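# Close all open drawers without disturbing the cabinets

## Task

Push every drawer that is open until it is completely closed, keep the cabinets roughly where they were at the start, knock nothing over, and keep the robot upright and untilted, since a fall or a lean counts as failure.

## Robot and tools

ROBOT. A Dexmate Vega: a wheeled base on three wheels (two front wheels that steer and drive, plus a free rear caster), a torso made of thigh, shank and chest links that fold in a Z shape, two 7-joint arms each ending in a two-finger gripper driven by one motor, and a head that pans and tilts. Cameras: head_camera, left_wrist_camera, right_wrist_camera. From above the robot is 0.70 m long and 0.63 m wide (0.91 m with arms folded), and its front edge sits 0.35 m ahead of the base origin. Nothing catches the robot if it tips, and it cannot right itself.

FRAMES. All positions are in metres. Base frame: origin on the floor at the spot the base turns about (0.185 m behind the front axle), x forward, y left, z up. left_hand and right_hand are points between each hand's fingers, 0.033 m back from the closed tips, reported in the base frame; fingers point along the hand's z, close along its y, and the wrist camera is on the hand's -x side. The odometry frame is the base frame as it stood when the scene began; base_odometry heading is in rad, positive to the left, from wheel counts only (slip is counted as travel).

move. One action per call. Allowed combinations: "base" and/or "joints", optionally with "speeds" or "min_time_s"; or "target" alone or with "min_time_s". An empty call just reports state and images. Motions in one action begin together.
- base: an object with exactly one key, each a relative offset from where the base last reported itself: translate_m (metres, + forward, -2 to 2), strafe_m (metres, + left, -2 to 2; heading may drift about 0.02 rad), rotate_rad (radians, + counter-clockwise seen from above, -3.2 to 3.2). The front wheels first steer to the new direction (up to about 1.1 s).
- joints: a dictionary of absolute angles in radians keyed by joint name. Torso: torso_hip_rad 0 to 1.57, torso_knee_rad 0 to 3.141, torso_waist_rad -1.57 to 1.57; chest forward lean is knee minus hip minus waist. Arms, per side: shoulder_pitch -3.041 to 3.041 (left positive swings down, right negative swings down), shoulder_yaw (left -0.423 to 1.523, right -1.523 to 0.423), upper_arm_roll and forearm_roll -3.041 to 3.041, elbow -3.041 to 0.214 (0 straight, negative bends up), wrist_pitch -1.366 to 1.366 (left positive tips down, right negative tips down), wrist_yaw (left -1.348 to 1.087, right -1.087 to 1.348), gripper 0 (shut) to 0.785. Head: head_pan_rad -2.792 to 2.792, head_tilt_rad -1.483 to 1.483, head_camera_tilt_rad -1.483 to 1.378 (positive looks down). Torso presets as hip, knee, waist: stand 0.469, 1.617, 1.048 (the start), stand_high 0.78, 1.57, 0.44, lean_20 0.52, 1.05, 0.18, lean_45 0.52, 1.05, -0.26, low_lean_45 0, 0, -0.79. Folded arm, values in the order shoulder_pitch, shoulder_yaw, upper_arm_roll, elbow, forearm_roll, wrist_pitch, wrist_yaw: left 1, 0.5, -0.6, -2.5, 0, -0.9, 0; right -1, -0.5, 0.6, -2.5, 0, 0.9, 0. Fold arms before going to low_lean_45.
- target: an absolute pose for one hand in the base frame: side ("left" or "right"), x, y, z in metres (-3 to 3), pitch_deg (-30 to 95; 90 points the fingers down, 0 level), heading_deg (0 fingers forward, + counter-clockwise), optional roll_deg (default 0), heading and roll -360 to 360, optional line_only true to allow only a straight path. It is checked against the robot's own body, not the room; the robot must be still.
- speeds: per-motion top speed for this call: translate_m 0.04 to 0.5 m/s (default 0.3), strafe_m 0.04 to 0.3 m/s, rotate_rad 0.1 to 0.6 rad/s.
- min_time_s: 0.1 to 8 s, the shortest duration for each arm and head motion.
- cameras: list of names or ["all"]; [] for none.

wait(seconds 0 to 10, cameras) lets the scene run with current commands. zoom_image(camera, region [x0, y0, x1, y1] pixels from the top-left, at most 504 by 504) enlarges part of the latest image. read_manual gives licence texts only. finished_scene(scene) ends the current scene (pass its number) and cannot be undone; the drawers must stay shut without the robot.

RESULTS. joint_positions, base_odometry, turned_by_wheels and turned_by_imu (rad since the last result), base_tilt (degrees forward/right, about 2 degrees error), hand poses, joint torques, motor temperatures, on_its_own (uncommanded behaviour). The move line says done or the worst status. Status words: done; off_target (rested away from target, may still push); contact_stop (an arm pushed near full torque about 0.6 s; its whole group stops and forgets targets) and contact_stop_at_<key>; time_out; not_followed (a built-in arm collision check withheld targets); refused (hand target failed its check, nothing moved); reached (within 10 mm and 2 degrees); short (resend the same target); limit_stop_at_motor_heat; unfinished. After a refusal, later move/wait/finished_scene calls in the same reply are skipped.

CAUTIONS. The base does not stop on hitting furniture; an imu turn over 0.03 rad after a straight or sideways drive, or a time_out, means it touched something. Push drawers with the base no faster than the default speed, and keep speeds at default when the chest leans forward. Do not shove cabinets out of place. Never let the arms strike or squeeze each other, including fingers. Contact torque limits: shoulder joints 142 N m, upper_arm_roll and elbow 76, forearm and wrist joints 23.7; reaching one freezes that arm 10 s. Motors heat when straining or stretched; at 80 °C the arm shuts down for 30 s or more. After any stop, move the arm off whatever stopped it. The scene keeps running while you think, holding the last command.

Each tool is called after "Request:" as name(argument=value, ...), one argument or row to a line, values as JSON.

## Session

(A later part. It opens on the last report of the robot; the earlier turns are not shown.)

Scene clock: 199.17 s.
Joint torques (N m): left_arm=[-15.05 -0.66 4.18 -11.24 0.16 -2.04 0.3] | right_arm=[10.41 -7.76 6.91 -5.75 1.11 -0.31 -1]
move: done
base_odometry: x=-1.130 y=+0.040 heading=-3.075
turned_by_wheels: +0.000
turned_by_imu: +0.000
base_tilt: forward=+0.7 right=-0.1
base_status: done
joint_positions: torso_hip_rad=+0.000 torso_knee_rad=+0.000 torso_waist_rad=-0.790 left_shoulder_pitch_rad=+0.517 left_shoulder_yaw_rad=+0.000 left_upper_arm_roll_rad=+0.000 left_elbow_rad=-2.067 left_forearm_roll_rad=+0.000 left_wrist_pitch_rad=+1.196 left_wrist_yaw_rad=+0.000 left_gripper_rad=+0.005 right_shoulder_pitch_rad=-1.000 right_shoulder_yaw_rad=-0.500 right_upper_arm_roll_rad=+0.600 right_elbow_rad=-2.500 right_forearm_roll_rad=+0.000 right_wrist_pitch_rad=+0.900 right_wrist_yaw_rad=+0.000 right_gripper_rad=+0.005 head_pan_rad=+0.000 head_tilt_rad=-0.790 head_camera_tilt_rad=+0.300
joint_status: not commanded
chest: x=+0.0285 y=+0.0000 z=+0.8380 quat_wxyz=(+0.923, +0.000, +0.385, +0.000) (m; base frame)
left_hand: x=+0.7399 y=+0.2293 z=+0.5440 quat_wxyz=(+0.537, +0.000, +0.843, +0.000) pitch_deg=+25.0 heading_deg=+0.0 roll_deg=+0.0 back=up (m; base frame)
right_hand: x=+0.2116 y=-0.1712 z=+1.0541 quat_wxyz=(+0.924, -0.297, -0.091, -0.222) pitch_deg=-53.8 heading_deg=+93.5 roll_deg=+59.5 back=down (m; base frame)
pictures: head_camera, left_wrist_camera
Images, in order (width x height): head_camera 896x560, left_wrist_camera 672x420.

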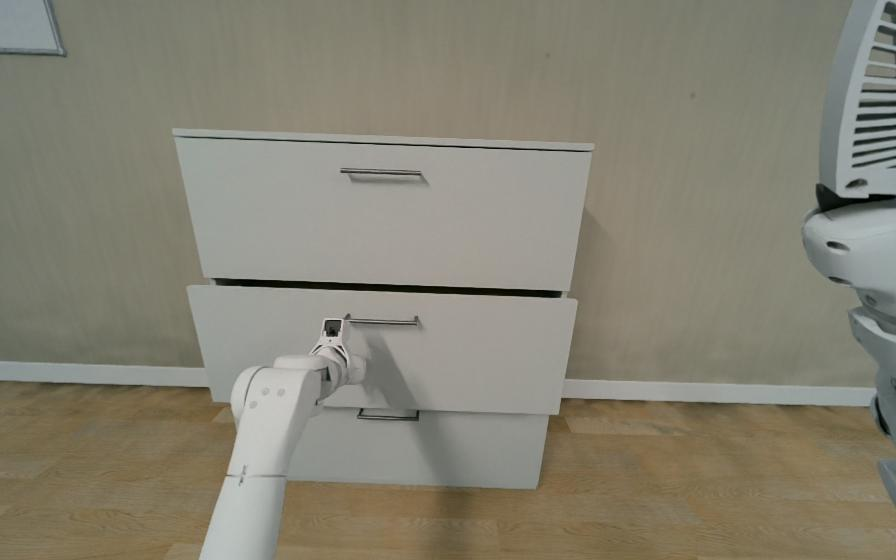

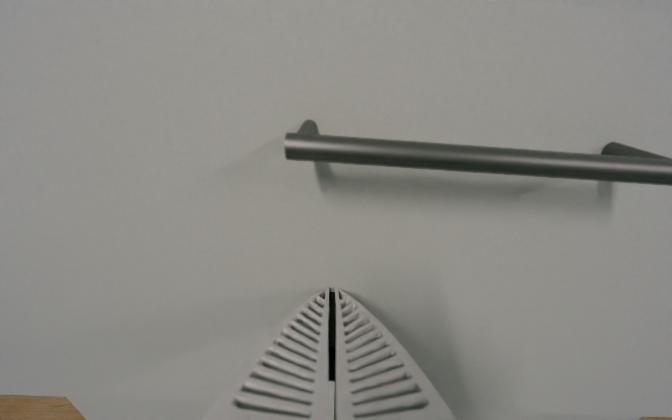

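Request:
move(
  base={"translate_m": 0.06},
  speeds={"translate_m": 0.045},
  cameras=["head_camera", "left_wrist_camera"],
)

Scene clock: 205.80 s.
Joint torques (N m): left_arm=[-14.62 -1.35 2.53 -10.62 0.33 -1.92 0.43] | right_arm=[9.96 -7.75 7.12 -5.66 1.12 -0.8 -0.98]
move: done
base_odometry: x=-1.190 y=+0.036 heading=-3.076
turned_by_wheels: +0.000
turned_by_imu: +0.000
base_tilt: forward=+0.7 right=+0.0
base_status: done
joint_positions: torso_hip_rad=+0.000 torso_knee_rad=+0.000 torso_waist_rad=-0.790 left_shoulder_pitch_rad=+0.517 left_shoulder_yaw_rad=+0.000 left_upper_arm_roll_rad=+0.000 left_elbow_rad=-2.067 left_forearm_roll_rad=+0.000 left_wrist_pitch_rad=+1.196 left_wrist_yaw_rad=+0.000 left_gripper_rad=+0.005 right_shoulder_pitch_rad=-1.000 right_shoulder_yaw_rad=-0.500 right_upper_arm_roll_rad=+0.600 right_elbow_rad=-2.500 right_forearm_roll_rad=+0.000 right_wrist_pitch_rad=+0.900 right_wrist_yaw_rad=+0.000 right_gripper_rad=+0.005 head_pan_rad=+0.000 head_tilt_rad=-0.790 head_camera_tilt_rad=+0.300
joint_status: not commanded
chest: x=+0.0285 y=+0.0000 z=+0.8380 quat_wxyz=(+0.923, +0.000, +0.385, +0.000) (m; base frame)
left_hand: x=+0.7399 y=+0.2293 z=+0.5441 quat_wxyz=(+0.537, +0.000, +0.843, +0.000) pitch_deg=+25.0 heading_deg=+0.0 roll_deg=+0.0 back=up (m; base frame)
right_hand: x=+0.2116 y=-0.1712 z=+1.0541 quat_wxyz=(+0.924, -0.297, -0.091, -0.222) pitch_deg=-53.8 heading_deg=+93.5 roll_deg=+59.5 back=down (m; base frame)
pictures: head_camera, left_wrist_camera
Images, in order (width x height): head_camera 896x560, left_wrist_camera 672x420.

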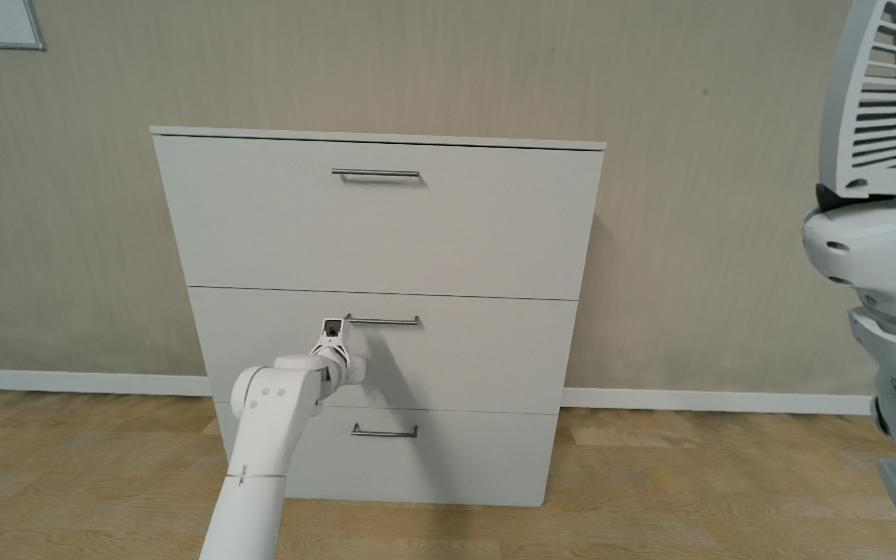

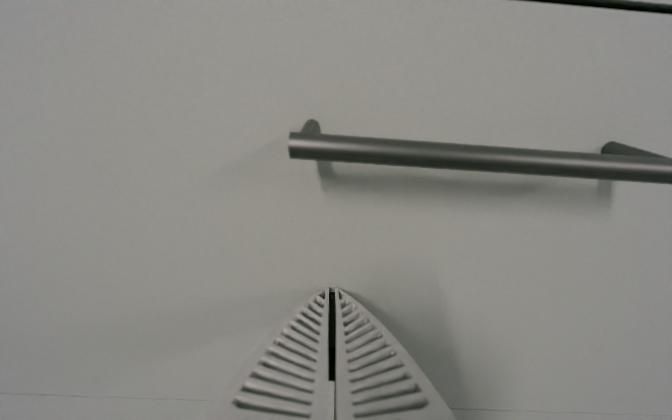

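Flush now; push a little more to confirm the end stop.

Request:
move(
  base={"translate_m": 0.022},
  speeds={"translate_m": 0.04},
  cameras=["head_camera", "left_wrist_camera"],
)

Scene clock: 209.90 s.
Joint torques (N m): left_arm=[-17.24 -1.2 3.09 -2.31 0.29 -4.59 -0.09] | right_arm=[9.77 -7.48 7.11 -6.41 1.16 -1.1 -0.79]
move: done
base_odometry: x=-1.212 y=+0.035 heading=-3.076
turned_by_wheels: +0.000
turned_by_imu: +0.001
base_tilt: forward=+0.6 right=-0.1
base_status: done
joint_positions: torso_hip_rad=+0.000 torso_knee_rad=+0.000 torso_waist_rad=-0.790 left_shoulder_pitch_rad=+0.517 left_shoulder_yaw_rad=+0.000 left_upper_arm_roll_rad=+0.000 left_elbow_rad=-2.067 left_forearm_roll_rad=+0.000 left_wrist_pitch_rad=+1.198 left_wrist_yaw_rad=+0.000 left_gripper_rad=+0.005 right_shoulder_pitch_rad=-1.000 right_shoulder_yaw_rad=-0.500 right_upper_arm_roll_rad=+0.600 right_elbow_rad=-2.500 right_forearm_roll_rad=+0.000 right_wrist_pitch_rad=+0.900 right_wrist_yaw_rad=+0.000 right_gripper_rad=+0.005 head_pan_rad=+0.000 head_tilt_rad=-0.790 head_camera_tilt_rad=+0.300
joint_status: not commanded
chest: x=+0.0284 y=+0.0000 z=+0.8381 quat_wxyz=(+0.923, +0.000, +0.385, +0.000) (m; base frame)
left_hand: x=+0.7397 y=+0.2293 z=+0.5441 quat_wxyz=(+0.537, +0.000, +0.843, +0.000) pitch_deg=+25.0 heading_deg=+0.0 roll_deg=+0.0 back=up (m; base frame)
right_hand: x=+0.2114 y=-0.1712 z=+1.0542 quat_wxyz=(+0.924, -0.297, -0.091, -0.222) pitch_deg=-53.8 heading_deg=+93.5 roll_deg=+59.4 back=down (m; base frame)
pictures: head_camera, left_wrist_camera
Images, in order (width x height): head_camera 896x560, left_wrist_camera 672x420.

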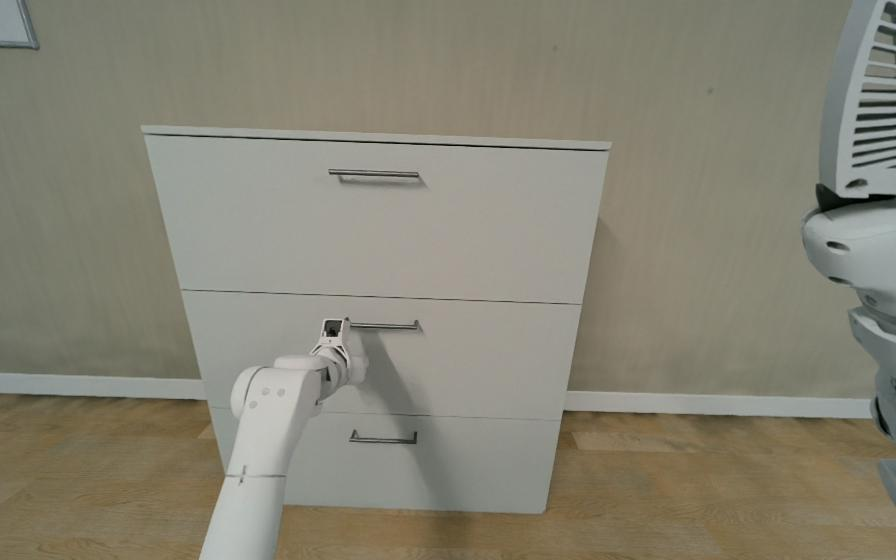

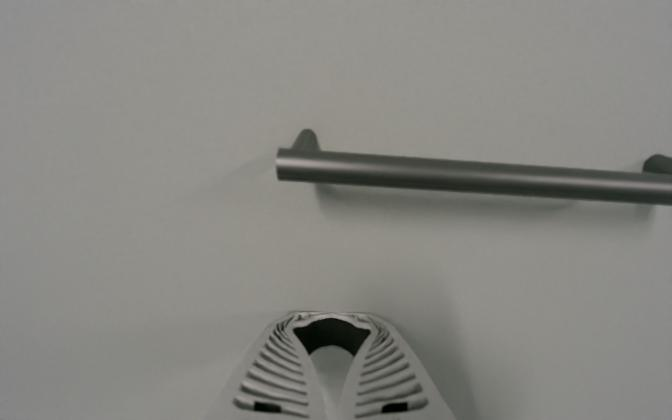

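Request:
move(
  base={"translate_m": -0.25},
)

Request:
move(
  base={"rotate_rad": -1.55},
  cameras=["head_camera"],
)

Scene clock: 219.60 s.
Joint torques (N m): left_arm=[-15.47 -2.13 1.42 -11.82 0.55 -1.87 -0.03] | right_arm=[10.92 -8.23 7.31 -5.27 1.14 -0.54 -0.87]
move: done
base_odometry: x=-0.963 y=+0.052 heading=-3.076
turned_by_wheels: +0.000
turned_by_imu: +0.001
base_tilt: forward=+0.6 right=-0.1
base_status: done
joint_positions: torso_hip_rad=+0.000 torso_knee_rad=+0.000 torso_waist_rad=-0.790 left_shoulder_pitch_rad=+0.517 left_shoulder_yaw_rad=+0.000 left_upper_arm_roll_rad=+0.000 left_elbow_rad=-2.067 left_forearm_roll_rad=+0.000 left_wrist_pitch_rad=+1.196 left_wrist_yaw_rad=+0.000 left_gripper_rad=+0.005 right_shoulder_pitch_rad=-1.000 right_shoulder_yaw_rad=-0.500 right_upper_arm_roll_rad=+0.600 right_elbow_rad=-2.500 right_forearm_roll_rad=+0.000 right_wrist_pitch_rad=+0.900 right_wrist_yaw_rad=+0.000 right_gripper_rad=+0.005 head_pan_rad=+0.000 head_tilt_rad=-0.790 head_camera_tilt_rad=+0.300
joint_status: not commanded
chest: x=+0.0286 y=+0.0000 z=+0.8380 quat_wxyz=(+0.923, +0.000, +0.385, +0.000) (m; base frame)
left_hand: x=+0.7399 y=+0.2293 z=+0.5440 quat_wxyz=(+0.537, +0.000, +0.843, +0.000) pitch_deg=+25.0 heading_deg=+0.0 roll_deg=+0.0 back=up (m; base frame)
right_hand: x=+0.2116 y=-0.1712 z=+1.0541 quat_wxyz=(+0.924, -0.297, -0.091, -0.222) pitch_deg=-53.8 heading_deg=+93.5 roll_deg=+59.5 back=down (m; base frame)
pictures: none

Scene clock: 223.73 s.
Joint torques (N m): left_arm=[-15.94 -1.02 1.48 -8.66 0.1 -3.46 0] | right_arm=[10.56 -7.77 6.92 -6.03 1.09 -0.41 -0.92]
move: done
base_odometry: x=-0.964 y=+0.052 heading=+1.655
turned_by_wheels: -1.552
turned_by_imu: -1.522
base_tilt: forward=+0.7 right=-0.1
base_status: done
joint_positions: torso_hip_rad=+0.000 torso_knee_rad=+0.000 torso_waist_rad=-0.790 left_shoulder_pitch_rad=+0.517 left_shoulder_yaw_rad=+0.000 left_upper_arm_roll_rad=+0.000 left_elbow_rad=-2.067 left_forearm_roll_rad=+0.000 left_wrist_pitch_rad=+1.196 left_wrist_yaw_rad=+0.000 left_gripper_rad=+0.005 right_shoulder_pitch_rad=-1.000 right_shoulder_yaw_rad=-0.500 right_upper_arm_roll_rad=+0.600 right_elbow_rad=-2.500 right_forearm_roll_rad=+0.000 right_wrist_pitch_rad=+0.900 right_wrist_yaw_rad=+0.000 right_gripper_rad=+0.005 head_pan_rad=+0.000 head_tilt_rad=-0.790 head_camera_tilt_rad=+0.300
joint_status: not commanded
chest: x=+0.0286 y=+0.0000 z=+0.8380 quat_wxyz=(+0.923, +0.000, +0.385, +0.000) (m; base frame)
left_hand: x=+0.7399 y=+0.2293 z=+0.5440 quat_wxyz=(+0.537, +0.000, +0.843, +0.000) pitch_deg=+25.0 heading_deg=+0.0 roll_deg=+0.0 back=up (m; base frame)
right_hand: x=+0.2116 y=-0.1712 z=+1.0541 quat_wxyz=(+0.924, -0.297, -0.091, -0.222) pitch_deg=-53.8 heading_deg=+93.5 roll_deg=+59.5 back=down (m; base frame)
pictures: head_camera
Images, in order (width x height): head_camera 896x560.

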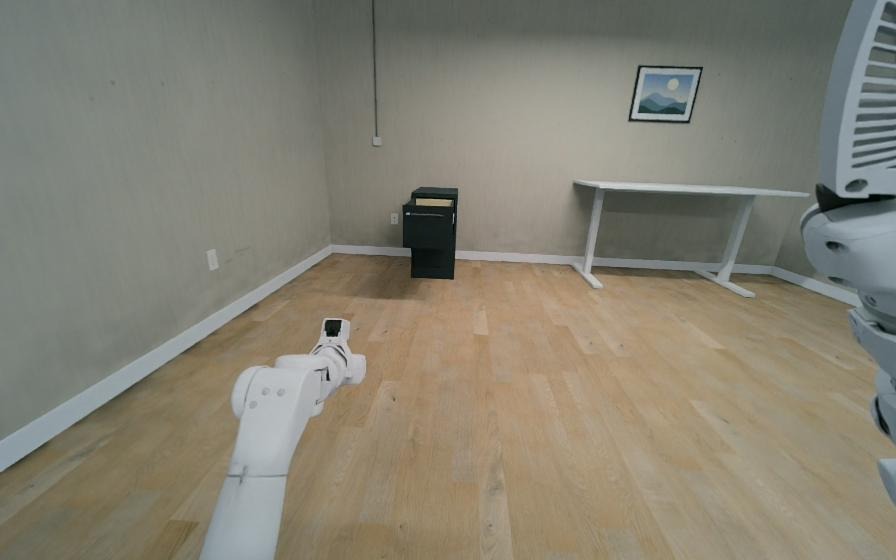

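Request:
move(
  base={"translate_m": 1.35},
  speeds={"translate_m": 0.5},
  cameras=["head_camera", "left_wrist_camera"],
)

Scene clock: 238.13 s.
Joint torques (N m): left_arm=[-14.43 1.38 1.67 -9.83 -0.24 -2.14 0.08] | right_arm=[10.73 -7.91 7.16 -4.61 1.24 -0.02 -0.98]
move: done
base_odometry: x=-1.082 y=+1.396 heading=+1.655
turned_by_wheels: -0.001
turned_by_imu: +0.000
base_tilt: forward=+0.6 right=-0.1
base_status: done
joint_positions: torso_hip_rad=+0.000 torso_knee_rad=+0.000 torso_waist_rad=-0.790 left_shoulder_pitch_rad=+0.517 left_shoulder_yaw_rad=+0.000 left_upper_arm_roll_rad=+0.000 left_elbow_rad=-2.067 left_forearm_roll_rad=+0.000 left_wrist_pitch_rad=+1.196 left_wrist_yaw_rad=+0.000 left_gripper_rad=+0.005 right_shoulder_pitch_rad=-1.000 right_shoulder_yaw_rad=-0.500 right_upper_arm_roll_rad=+0.600 right_elbow_rad=-2.500 right_forearm_roll_rad=+0.000 right_wrist_pitch_rad=+0.900 right_wrist_yaw_rad=+0.000 right_gripper_rad=+0.005 head_pan_rad=+0.000 head_tilt_rad=-0.790 head_camera_tilt_rad=+0.300
joint_status: not commanded
chest: x=+0.0286 y=+0.0000 z=+0.8380 quat_wxyz=(+0.923, +0.000, +0.385, +0.000) (m; base frame)
left_hand: x=+0.7400 y=+0.2293 z=+0.5439 quat_wxyz=(+0.537, +0.000, +0.843, +0.000) pitch_deg=+25.0 heading_deg=+0.0 roll_deg=+0.0 back=up (m; base frame)
right_hand: x=+0.2117 y=-0.1712 z=+1.0541 quat_wxyz=(+0.924, -0.297, -0.091, -0.222) pitch_deg=-53.8 heading_deg=+93.5 roll_deg=+59.5 back=down (m; base frame)
pictures: head_camera, left_wrist_camera
Images, in order (width x height): head_camera 896x560, left_wrist_camera 672x420.

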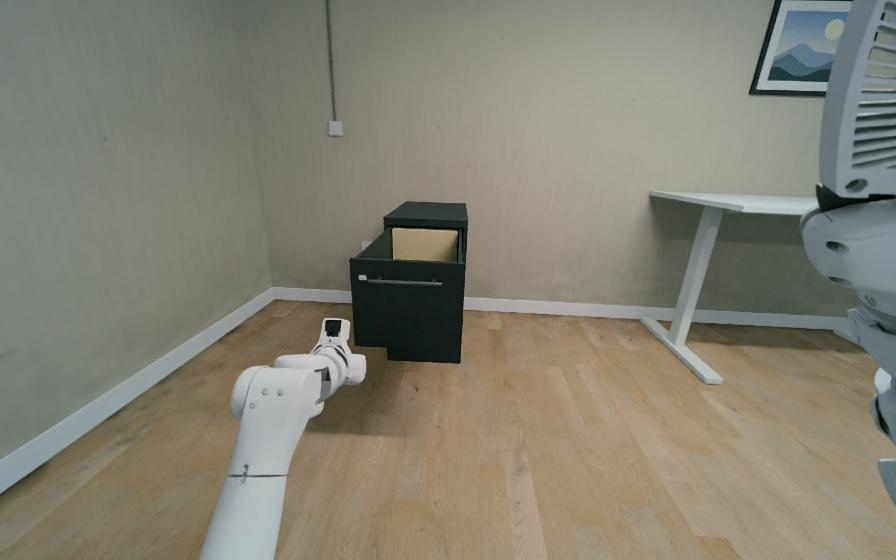

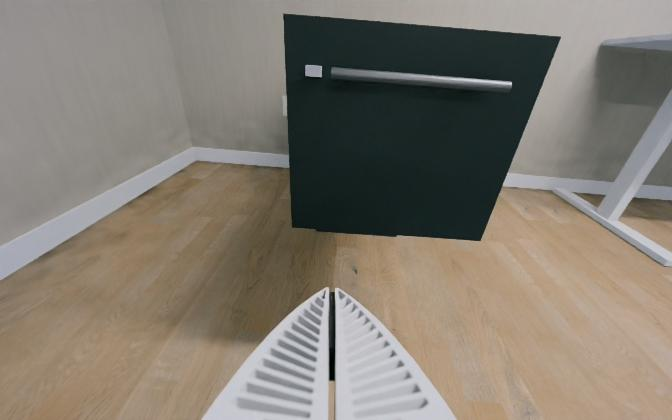

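Request:
move(
  target={"side": "left", "x": 0.74, "y": 0.14, "z": 0.544, "pitch_deg": 25, "heading_deg": 0},
)

Request:
move(
  base={"translate_m": 0.24},
)

Request:
move(
  base={"translate_m": 0.43},
  speeds={"translate_m": 0.12},
  cameras=["head_camera", "left_wrist_camera"],
)

Scene clock: 249.90 s.
Joint torques (N m): left_arm=[-18.91 -7.7 6.77 -11.91 0.88 -2.37 0.33] | right_arm=[10.46 -7.86 7.01 -5.43 1.04 -0.93 -0.92]
move: done
base_odometry: x=-1.082 y=+1.396 heading=+1.655
turned_by_wheels: +0.000
turned_by_imu: +0.001
base_tilt: forward=+0.7 right=-0.1
base_status: not commanded
joint_positions: torso_hip_rad=+0.000 torso_knee_rad=+0.000 torso_waist_rad=-0.790 left_shoulder_pitch_rad=+0.515 left_shoulder_yaw_rad=-0.156 left_upper_arm_roll_rad=+0.145 left_elbow_rad=-2.024 left_forearm_roll_rad=+0.061 left_wrist_pitch_rad=+1.170 left_wrist_yaw_rad=+0.155 left_gripper_rad=+0.005 right_shoulder_pitch_rad=-1.000 right_shoulder_yaw_rad=-0.500 right_upper_arm_roll_rad=+0.600 right_elbow_rad=-2.500 right_forearm_roll_rad=+0.000 right_wrist_pitch_rad=+0.900 right_wrist_yaw_rad=+0.000 right_gripper_rad=+0.005 head_pan_rad=+0.000 head_tilt_rad=-0.790 head_camera_tilt_rad=+0.300
joint_status: not commanded
chest: x=+0.0286 y=+0.0000 z=+0.8380 quat_wxyz=(+0.923, +0.000, +0.385, +0.000) (m; base frame)
left_hand: x=+0.7400 y=+0.1434 z=+0.5432 quat_wxyz=(+0.537, +0.000, +0.844, +0.000) pitch_deg=+25.1 heading_deg=+0.0 roll_deg=+0.0 back=up (m; base frame)
left_hand_status: reached (straight line, planned for 0.8 s): 3 mm and 0.1 deg off.
right_hand: x=+0.2117 y=-0.1712 z=+1.0541 quat_wxyz=(+0.924, -0.297, -0.091, -0.222) pitch_deg=-53.8 heading_deg=+93.5 roll_deg=+59.5 back=down (m; base frame)
pictures: none

Scene clock: 252.20 s.
Joint torques (N m): left_arm=[-15.98 -6.62 6.87 -10.85 0.08 -1.99 0.44] | right_arm=[11.09 -8.24 6.94 -5.81 1.16 -0.94 -0.87]
move: done
base_odometry: x=-1.103 y=+1.636 heading=+1.654
turned_by_wheels: +0.000
turned_by_imu: +0.000
base_tilt: forward=+0.7 right=-0.1
base_status: done
joint_positions: torso_hip_rad=+0.000 torso_knee_rad=+0.000 torso_waist_rad=-0.790 left_shoulder_pitch_rad=+0.515 left_shoulder_yaw_rad=-0.162 left_upper_arm_roll_rad=+0.150 left_elbow_rad=-2.023 left_forearm_roll_rad=+0.064 left_wrist_pitch_rad=+1.169 left_wrist_yaw_rad=+0.160 left_gripper_rad=+0.005 right_shoulder_pitch_rad=-1.000 right_shoulder_yaw_rad=-0.500 right_upper_arm_roll_rad=+0.600 right_elbow_rad=-2.500 right_forearm_roll_rad=+0.000 right_wrist_pitch_rad=+0.900 right_wrist_yaw_rad=+0.000 right_gripper_rad=+0.005 head_pan_rad=+0.000 head_tilt_rad=-0.790 head_camera_tilt_rad=+0.300
joint_status: not commanded
chest: x=+0.0286 y=+0.0000 z=+0.8380 quat_wxyz=(+0.923, +0.000, +0.385, +0.000) (m; base frame)
left_hand: x=+0.7399 y=+0.1402 z=+0.5436 quat_wxyz=(+0.537, +0.000, +0.844, +0.000) pitch_deg=+25.0 heading_deg=+0.0 roll_deg=+0.0 back=up (m; base frame)
right_hand: x=+0.2117 y=-0.1712 z=+1.0541 quat_wxyz=(+0.924, -0.297, -0.091, -0.222) pitch_deg=-53.8 heading_deg=+93.5 roll_deg=+59.5 back=down (m; base frame)
pictures: none

Scene clock: 256.70 s.
Joint torques (N m): left_arm=[-17.22 -2.71 3.85 -10.87 0.67 -1.55 0.1] | right_arm=[10.08 -7.2 6.87 -5.01 1.19 -1.02 -0.79]
move: done
base_odometry: x=-1.140 y=+2.064 heading=+1.654
turned_by_wheels: +0.000
turned_by_imu: +0.000
base_tilt: forward=+0.6 right=+0.0
base_status: done
joint_positions: torso_hip_rad=+0.000 torso_knee_rad=+0.000 torso_waist_rad=-0.790 left_shoulder_pitch_rad=+0.515 left_shoulder_yaw_rad=-0.162 left_upper_arm_roll_rad=+0.150 left_elbow_rad=-2.022 left_forearm_roll_rad=+0.064 left_wrist_pitch_rad=+1.169 left_wrist_yaw_rad=+0.160 left_gripper_rad=+0.005 right_shoulder_pitch_rad=-1.000 right_shoulder_yaw_rad=-0.500 right_upper_arm_roll_rad=+0.600 right_elbow_rad=-2.500 right_forearm_roll_rad=+0.000 right_wrist_pitch_rad=+0.900 right_wrist_yaw_rad=+0.000 right_gripper_rad=+0.005 head_pan_rad=+0.000 head_tilt_rad=-0.790 head_camera_tilt_rad=+0.300
joint_status: not commanded
chest: x=+0.0286 y=+0.0000 z=+0.8380 quat_wxyz=(+0.923, +0.000, +0.385, +0.000) (m; base frame)
left_hand: x=+0.7399 y=+0.1400 z=+0.5437 quat_wxyz=(+0.537, +0.000, +0.844, +0.000) pitch_deg=+25.0 heading_deg=+0.0 roll_deg=+0.0 back=up (m; base frame)
right_hand: x=+0.2116 y=-0.1712 z=+1.0541 quat_wxyz=(+0.924, -0.297, -0.091, -0.222) pitch_deg=-53.8 heading_deg=+93.5 roll_deg=+59.5 back=down (m; base frame)
pictures: head_camera, left_wrist_camera
Images, in order (width x height): head_camera 896x560, left_wrist_camera 672x420.

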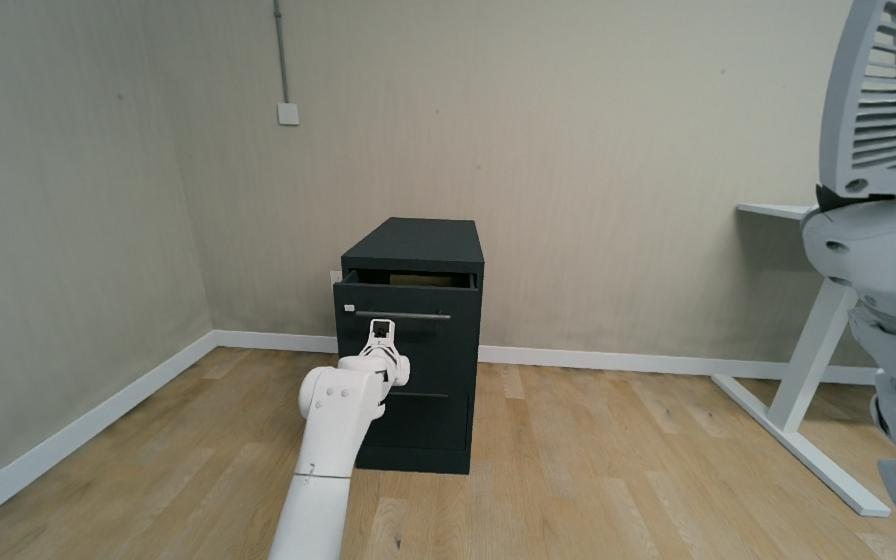

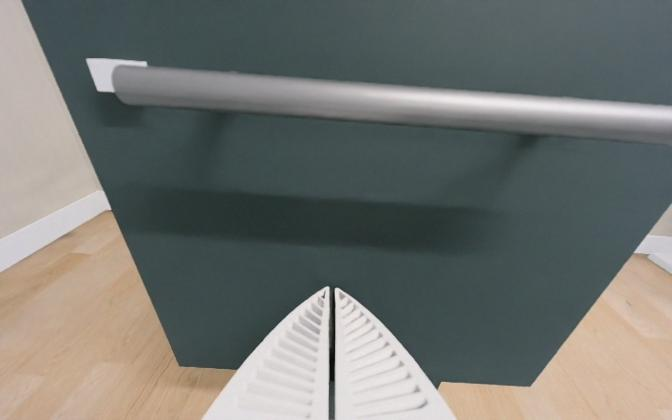

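Request:
move(
  base={"translate_m": 0.105},
  speeds={"translate_m": 0.08},
)

Request:
move(
  base={"translate_m": 0.022},
  speeds={"translate_m": 0.04},
  cameras=["head_camera", "left_wrist_camera"],
)

Scene clock: 263.10 s.
Joint torques (N m): left_arm=[-17.86 -5.17 2.95 -11.41 0.45 -2.68 0.73] | right_arm=[11.2 -7.64 6.96 -5.31 1.14 -0.47 -0.85]
move: done
base_odometry: x=-1.149 y=+2.169 heading=+1.653
turned_by_wheels: +0.000
turned_by_imu: +0.000
base_tilt: forward=+0.7 right=-0.1
base_status: done
joint_positions: torso_hip_rad=+0.000 torso_knee_rad=+0.000 torso_waist_rad=-0.790 left_shoulder_pitch_rad=+0.515 left_shoulder_yaw_rad=-0.162 left_upper_arm_roll_rad=+0.150 left_elbow_rad=-2.022 left_forearm_roll_rad=+0.064 left_wrist_pitch_rad=+1.169 left_wrist_yaw_rad=+0.160 left_gripper_rad=+0.005 right_shoulder_pitch_rad=-1.000 right_shoulder_yaw_rad=-0.500 right_upper_arm_roll_rad=+0.600 right_elbow_rad=-2.500 right_forearm_roll_rad=+0.000 right_wrist_pitch_rad=+0.900 right_wrist_yaw_rad=+0.000 right_gripper_rad=+0.005 head_pan_rad=+0.000 head_tilt_rad=-0.790 head_camera_tilt_rad=+0.300
joint_status: not commanded
chest: x=+0.0286 y=+0.0000 z=+0.8380 quat_wxyz=(+0.923, +0.000, +0.385, +0.000) (m; base frame)
left_hand: x=+0.7399 y=+0.1400 z=+0.5437 quat_wxyz=(+0.537, +0.000, +0.844, +0.000) pitch_deg=+25.0 heading_deg=+0.0 roll_deg=+0.0 back=up (m; base frame)
right_hand: x=+0.2117 y=-0.1712 z=+1.0541 quat_wxyz=(+0.924, -0.297, -0.091, -0.222) pitch_deg=-53.8 heading_deg=+93.5 roll_deg=+59.5 back=down (m; base frame)
pictures: none

Scene clock: 264.23 s.
Joint torques (N m): left_arm=[-17.91 -0.63 2.12 -11.1 1.33 -1.69 0.26] | right_arm=[11.63 -7.85 6.97 -5.57 1.14 -0.85 -0.79]
move: done
base_odometry: x=-1.151 y=+2.191 heading=+1.653
turned_by_wheels: +0.000
turned_by_imu: +0.000
base_tilt: forward=+0.6 right=+0.0
base_status: done
joint_positions: torso_hip_rad=+0.000 torso_knee_rad=+0.000 torso_waist_rad=-0.790 left_shoulder_pitch_rad=+0.515 left_shoulder_yaw_rad=-0.162 left_upper_arm_roll_rad=+0.150 left_elbow_rad=-2.022 left_forearm_roll_rad=+0.064 left_wrist_pitch_rad=+1.169 left_wrist_yaw_rad=+0.160 left_gripper_rad=+0.005 right_shoulder_pitch_rad=-1.000 right_shoulder_yaw_rad=-0.500 right_upper_arm_roll_rad=+0.600 right_elbow_rad=-2.500 right_forearm_roll_rad=+0.000 right_wrist_pitch_rad=+0.900 right_wrist_yaw_rad=+0.000 right_gripper_rad=+0.005 head_pan_rad=+0.000 head_tilt_rad=-0.790 head_camera_tilt_rad=+0.300
joint_status: not commanded
chest: x=+0.0286 y=+0.0000 z=+0.8380 quat_wxyz=(+0.923, +0.000, +0.385, +0.000) (m; base frame)
left_hand: x=+0.7399 y=+0.1400 z=+0.5437 quat_wxyz=(+0.537, +0.000, +0.844, +0.000) pitch_deg=+25.0 heading_deg=+0.0 roll_deg=+0.0 back=up (m; base frame)
right_hand: x=+0.2116 y=-0.1712 z=+1.0541 quat_wxyz=(+0.924, -0.297, -0.091, -0.222) pitch_deg=-53.8 heading_deg=+93.5 roll_deg=+59.5 back=down (m; base frame)
pictures: head_camera, left_wrist_camera
Images, in order (width x height): head_camera 896x560, left_wrist_camera 672x420.

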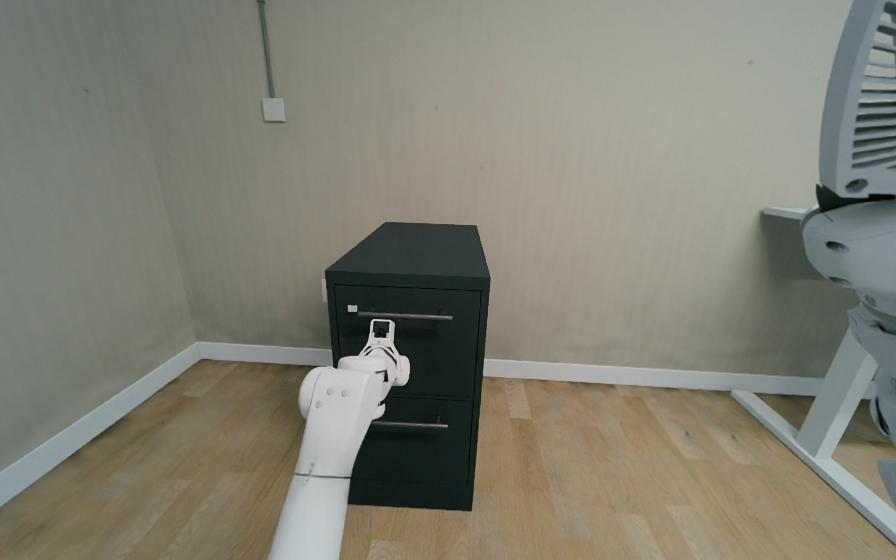

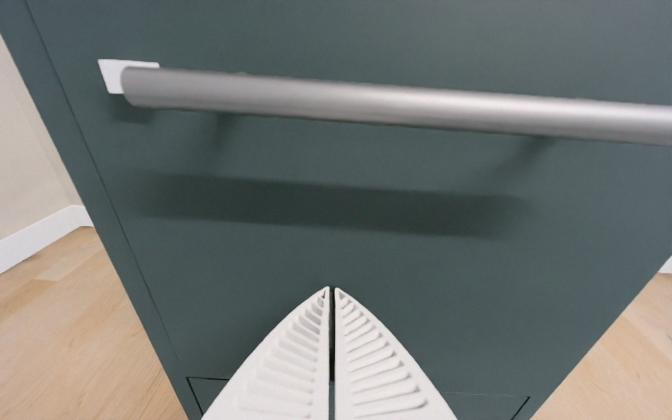

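Request:
move(
  base={"translate_m": 0.022},
  speeds={"translate_m": 0.04},
  cameras=["head_camera", "left_wrist_camera"],
)

Scene clock: 268.63 s.
Joint torques (N m): left_arm=[-17.17 -1.62 0.6 -4.99 0.23 -5.12 0.51] | right_arm=[10.51 -7.76 6.88 -5.65 1.16 -0.85 -0.93]
move: done
base_odometry: x=-1.153 y=+2.212 heading=+1.653
turned_by_wheels: +0.000
turned_by_imu: +0.001
base_tilt: forward=+0.7 right=-0.1
base_status: done
joint_positions: torso_hip_rad=+0.000 torso_knee_rad=+0.000 torso_waist_rad=-0.790 left_shoulder_pitch_rad=+0.515 left_shoulder_yaw_rad=-0.162 left_upper_arm_roll_rad=+0.150 left_elbow_rad=-2.023 left_forearm_roll_rad=+0.064 left_wrist_pitch_rad=+1.170 left_wrist_yaw_rad=+0.160 left_gripper_rad=+0.005 right_shoulder_pitch_rad=-1.000 right_shoulder_yaw_rad=-0.500 right_upper_arm_roll_rad=+0.600 right_elbow_rad=-2.500 right_forearm_roll_rad=+0.000 right_wrist_pitch_rad=+0.900 right_wrist_yaw_rad=+0.000 right_gripper_rad=+0.005 head_pan_rad=+0.000 head_tilt_rad=-0.790 head_camera_tilt_rad=+0.300
joint_status: not commanded
chest: x=+0.0284 y=+0.0000 z=+0.8381 quat_wxyz=(+0.923, +0.000, +0.385, +0.000) (m; base frame)
left_hand: x=+0.7396 y=+0.1399 z=+0.5439 quat_wxyz=(+0.537, +0.000, +0.844, +0.000) pitch_deg=+25.1 heading_deg=+0.0 roll_deg=+0.0 back=up (m; base frame)
right_hand: x=+0.2114 y=-0.1712 z=+1.0542 quat_wxyz=(+0.924, -0.297, -0.091, -0.222) pitch_deg=-53.8 heading_deg=+93.5 roll_deg=+59.4 back=down (m; base frame)
pictures: head_camera, left_wrist_camera
Images, in order (width x height): head_camera 896x560, left_wrist_camera 672x420.

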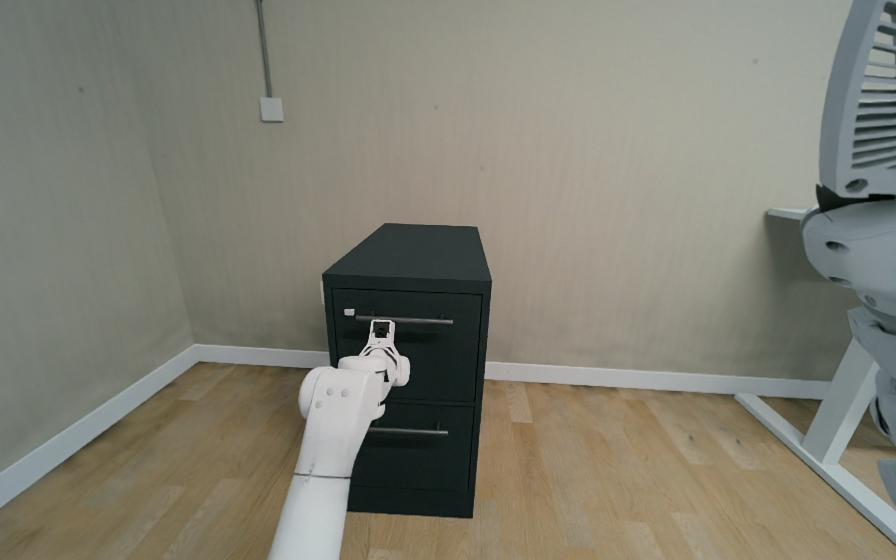

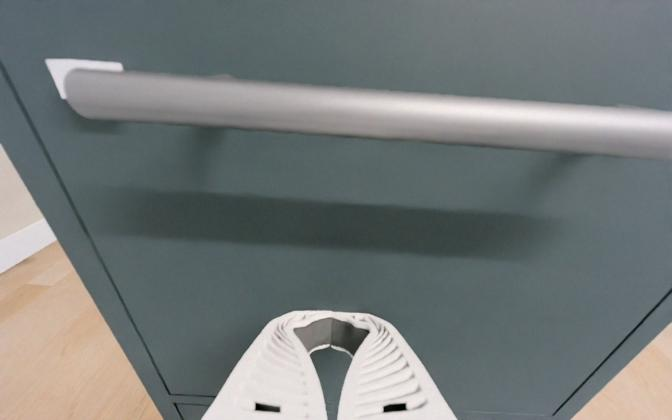

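Request:
move(
  base={"translate_m": -0.12},
  cameras=["head_camera", "left_wrist_camera"],
)

Scene clock: 273.60 s.
Joint torques (N m): left_arm=[-15.18 -1.79 0.48 -11.53 -0.08 -2.05 -0.22] | right_arm=[10.75 -7.55 7 -5.54 1.17 -0.76 -0.94]
move: done
base_odometry: x=-1.143 y=+2.093 heading=+1.653
turned_by_wheels: +0.000
turned_by_imu: +0.001
base_tilt: forward=+0.7 right=-0.1
base_status: done
joint_positions: torso_hip_rad=+0.000 torso_knee_rad=+0.000 torso_waist_rad=-0.790 left_shoulder_pitch_rad=+0.515 left_shoulder_yaw_rad=-0.162 left_upper_arm_roll_rad=+0.150 left_elbow_rad=-2.022 left_forearm_roll_rad=+0.064 left_wrist_pitch_rad=+1.169 left_wrist_yaw_rad=+0.161 left_gripper_rad=+0.005 right_shoulder_pitch_rad=-1.000 right_shoulder_yaw_rad=-0.500 right_upper_arm_roll_rad=+0.600 right_elbow_rad=-2.500 right_forearm_roll_rad=+0.000 right_wrist_pitch_rad=+0.900 right_wrist_yaw_rad=+0.000 right_gripper_rad=+0.005 head_pan_rad=+0.000 head_tilt_rad=-0.790 head_camera_tilt_rad=+0.300
joint_status: not commanded
chest: x=+0.0285 y=+0.0000 z=+0.8380 quat_wxyz=(+0.923, +0.000, +0.385, +0.000) (m; base frame)
left_hand: x=+0.7399 y=+0.1399 z=+0.5437 quat_wxyz=(+0.537, +0.000, +0.844, +0.000) pitch_deg=+25.0 heading_deg=+0.0 roll_deg=+0.0 back=up (m; base frame)
right_hand: x=+0.2116 y=-0.1712 z=+1.0541 quat_wxyz=(+0.924, -0.297, -0.091, -0.222) pitch_deg=-53.8 heading_deg=+93.5 roll_deg=+59.5 back=down (m; base frame)
pictures: head_camera, left_wrist_camera
Images, in order (width x height): head_camera 896x560, left_wrist_camera 672x420.

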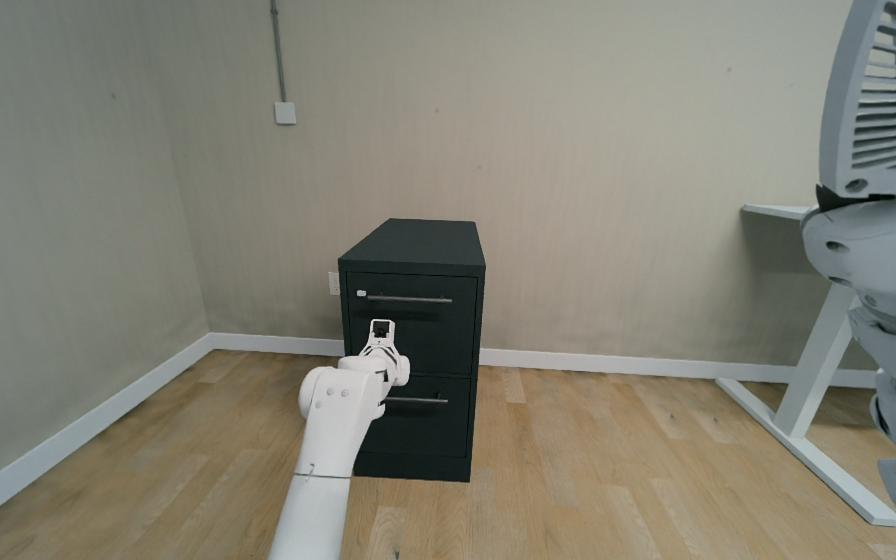

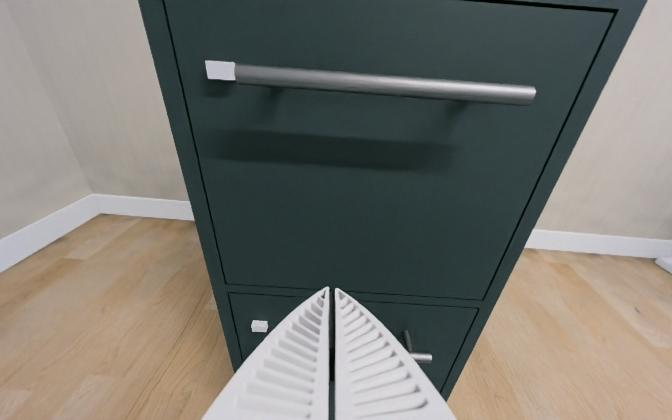

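All three drawers in this scene look flush: the pedestal's bottom drawer, the lateral cabinet's middle drawer and the black cabinet's top drawer.

Request:
finished_scene(
  scene=3,
)

The scene is finished: the task was done.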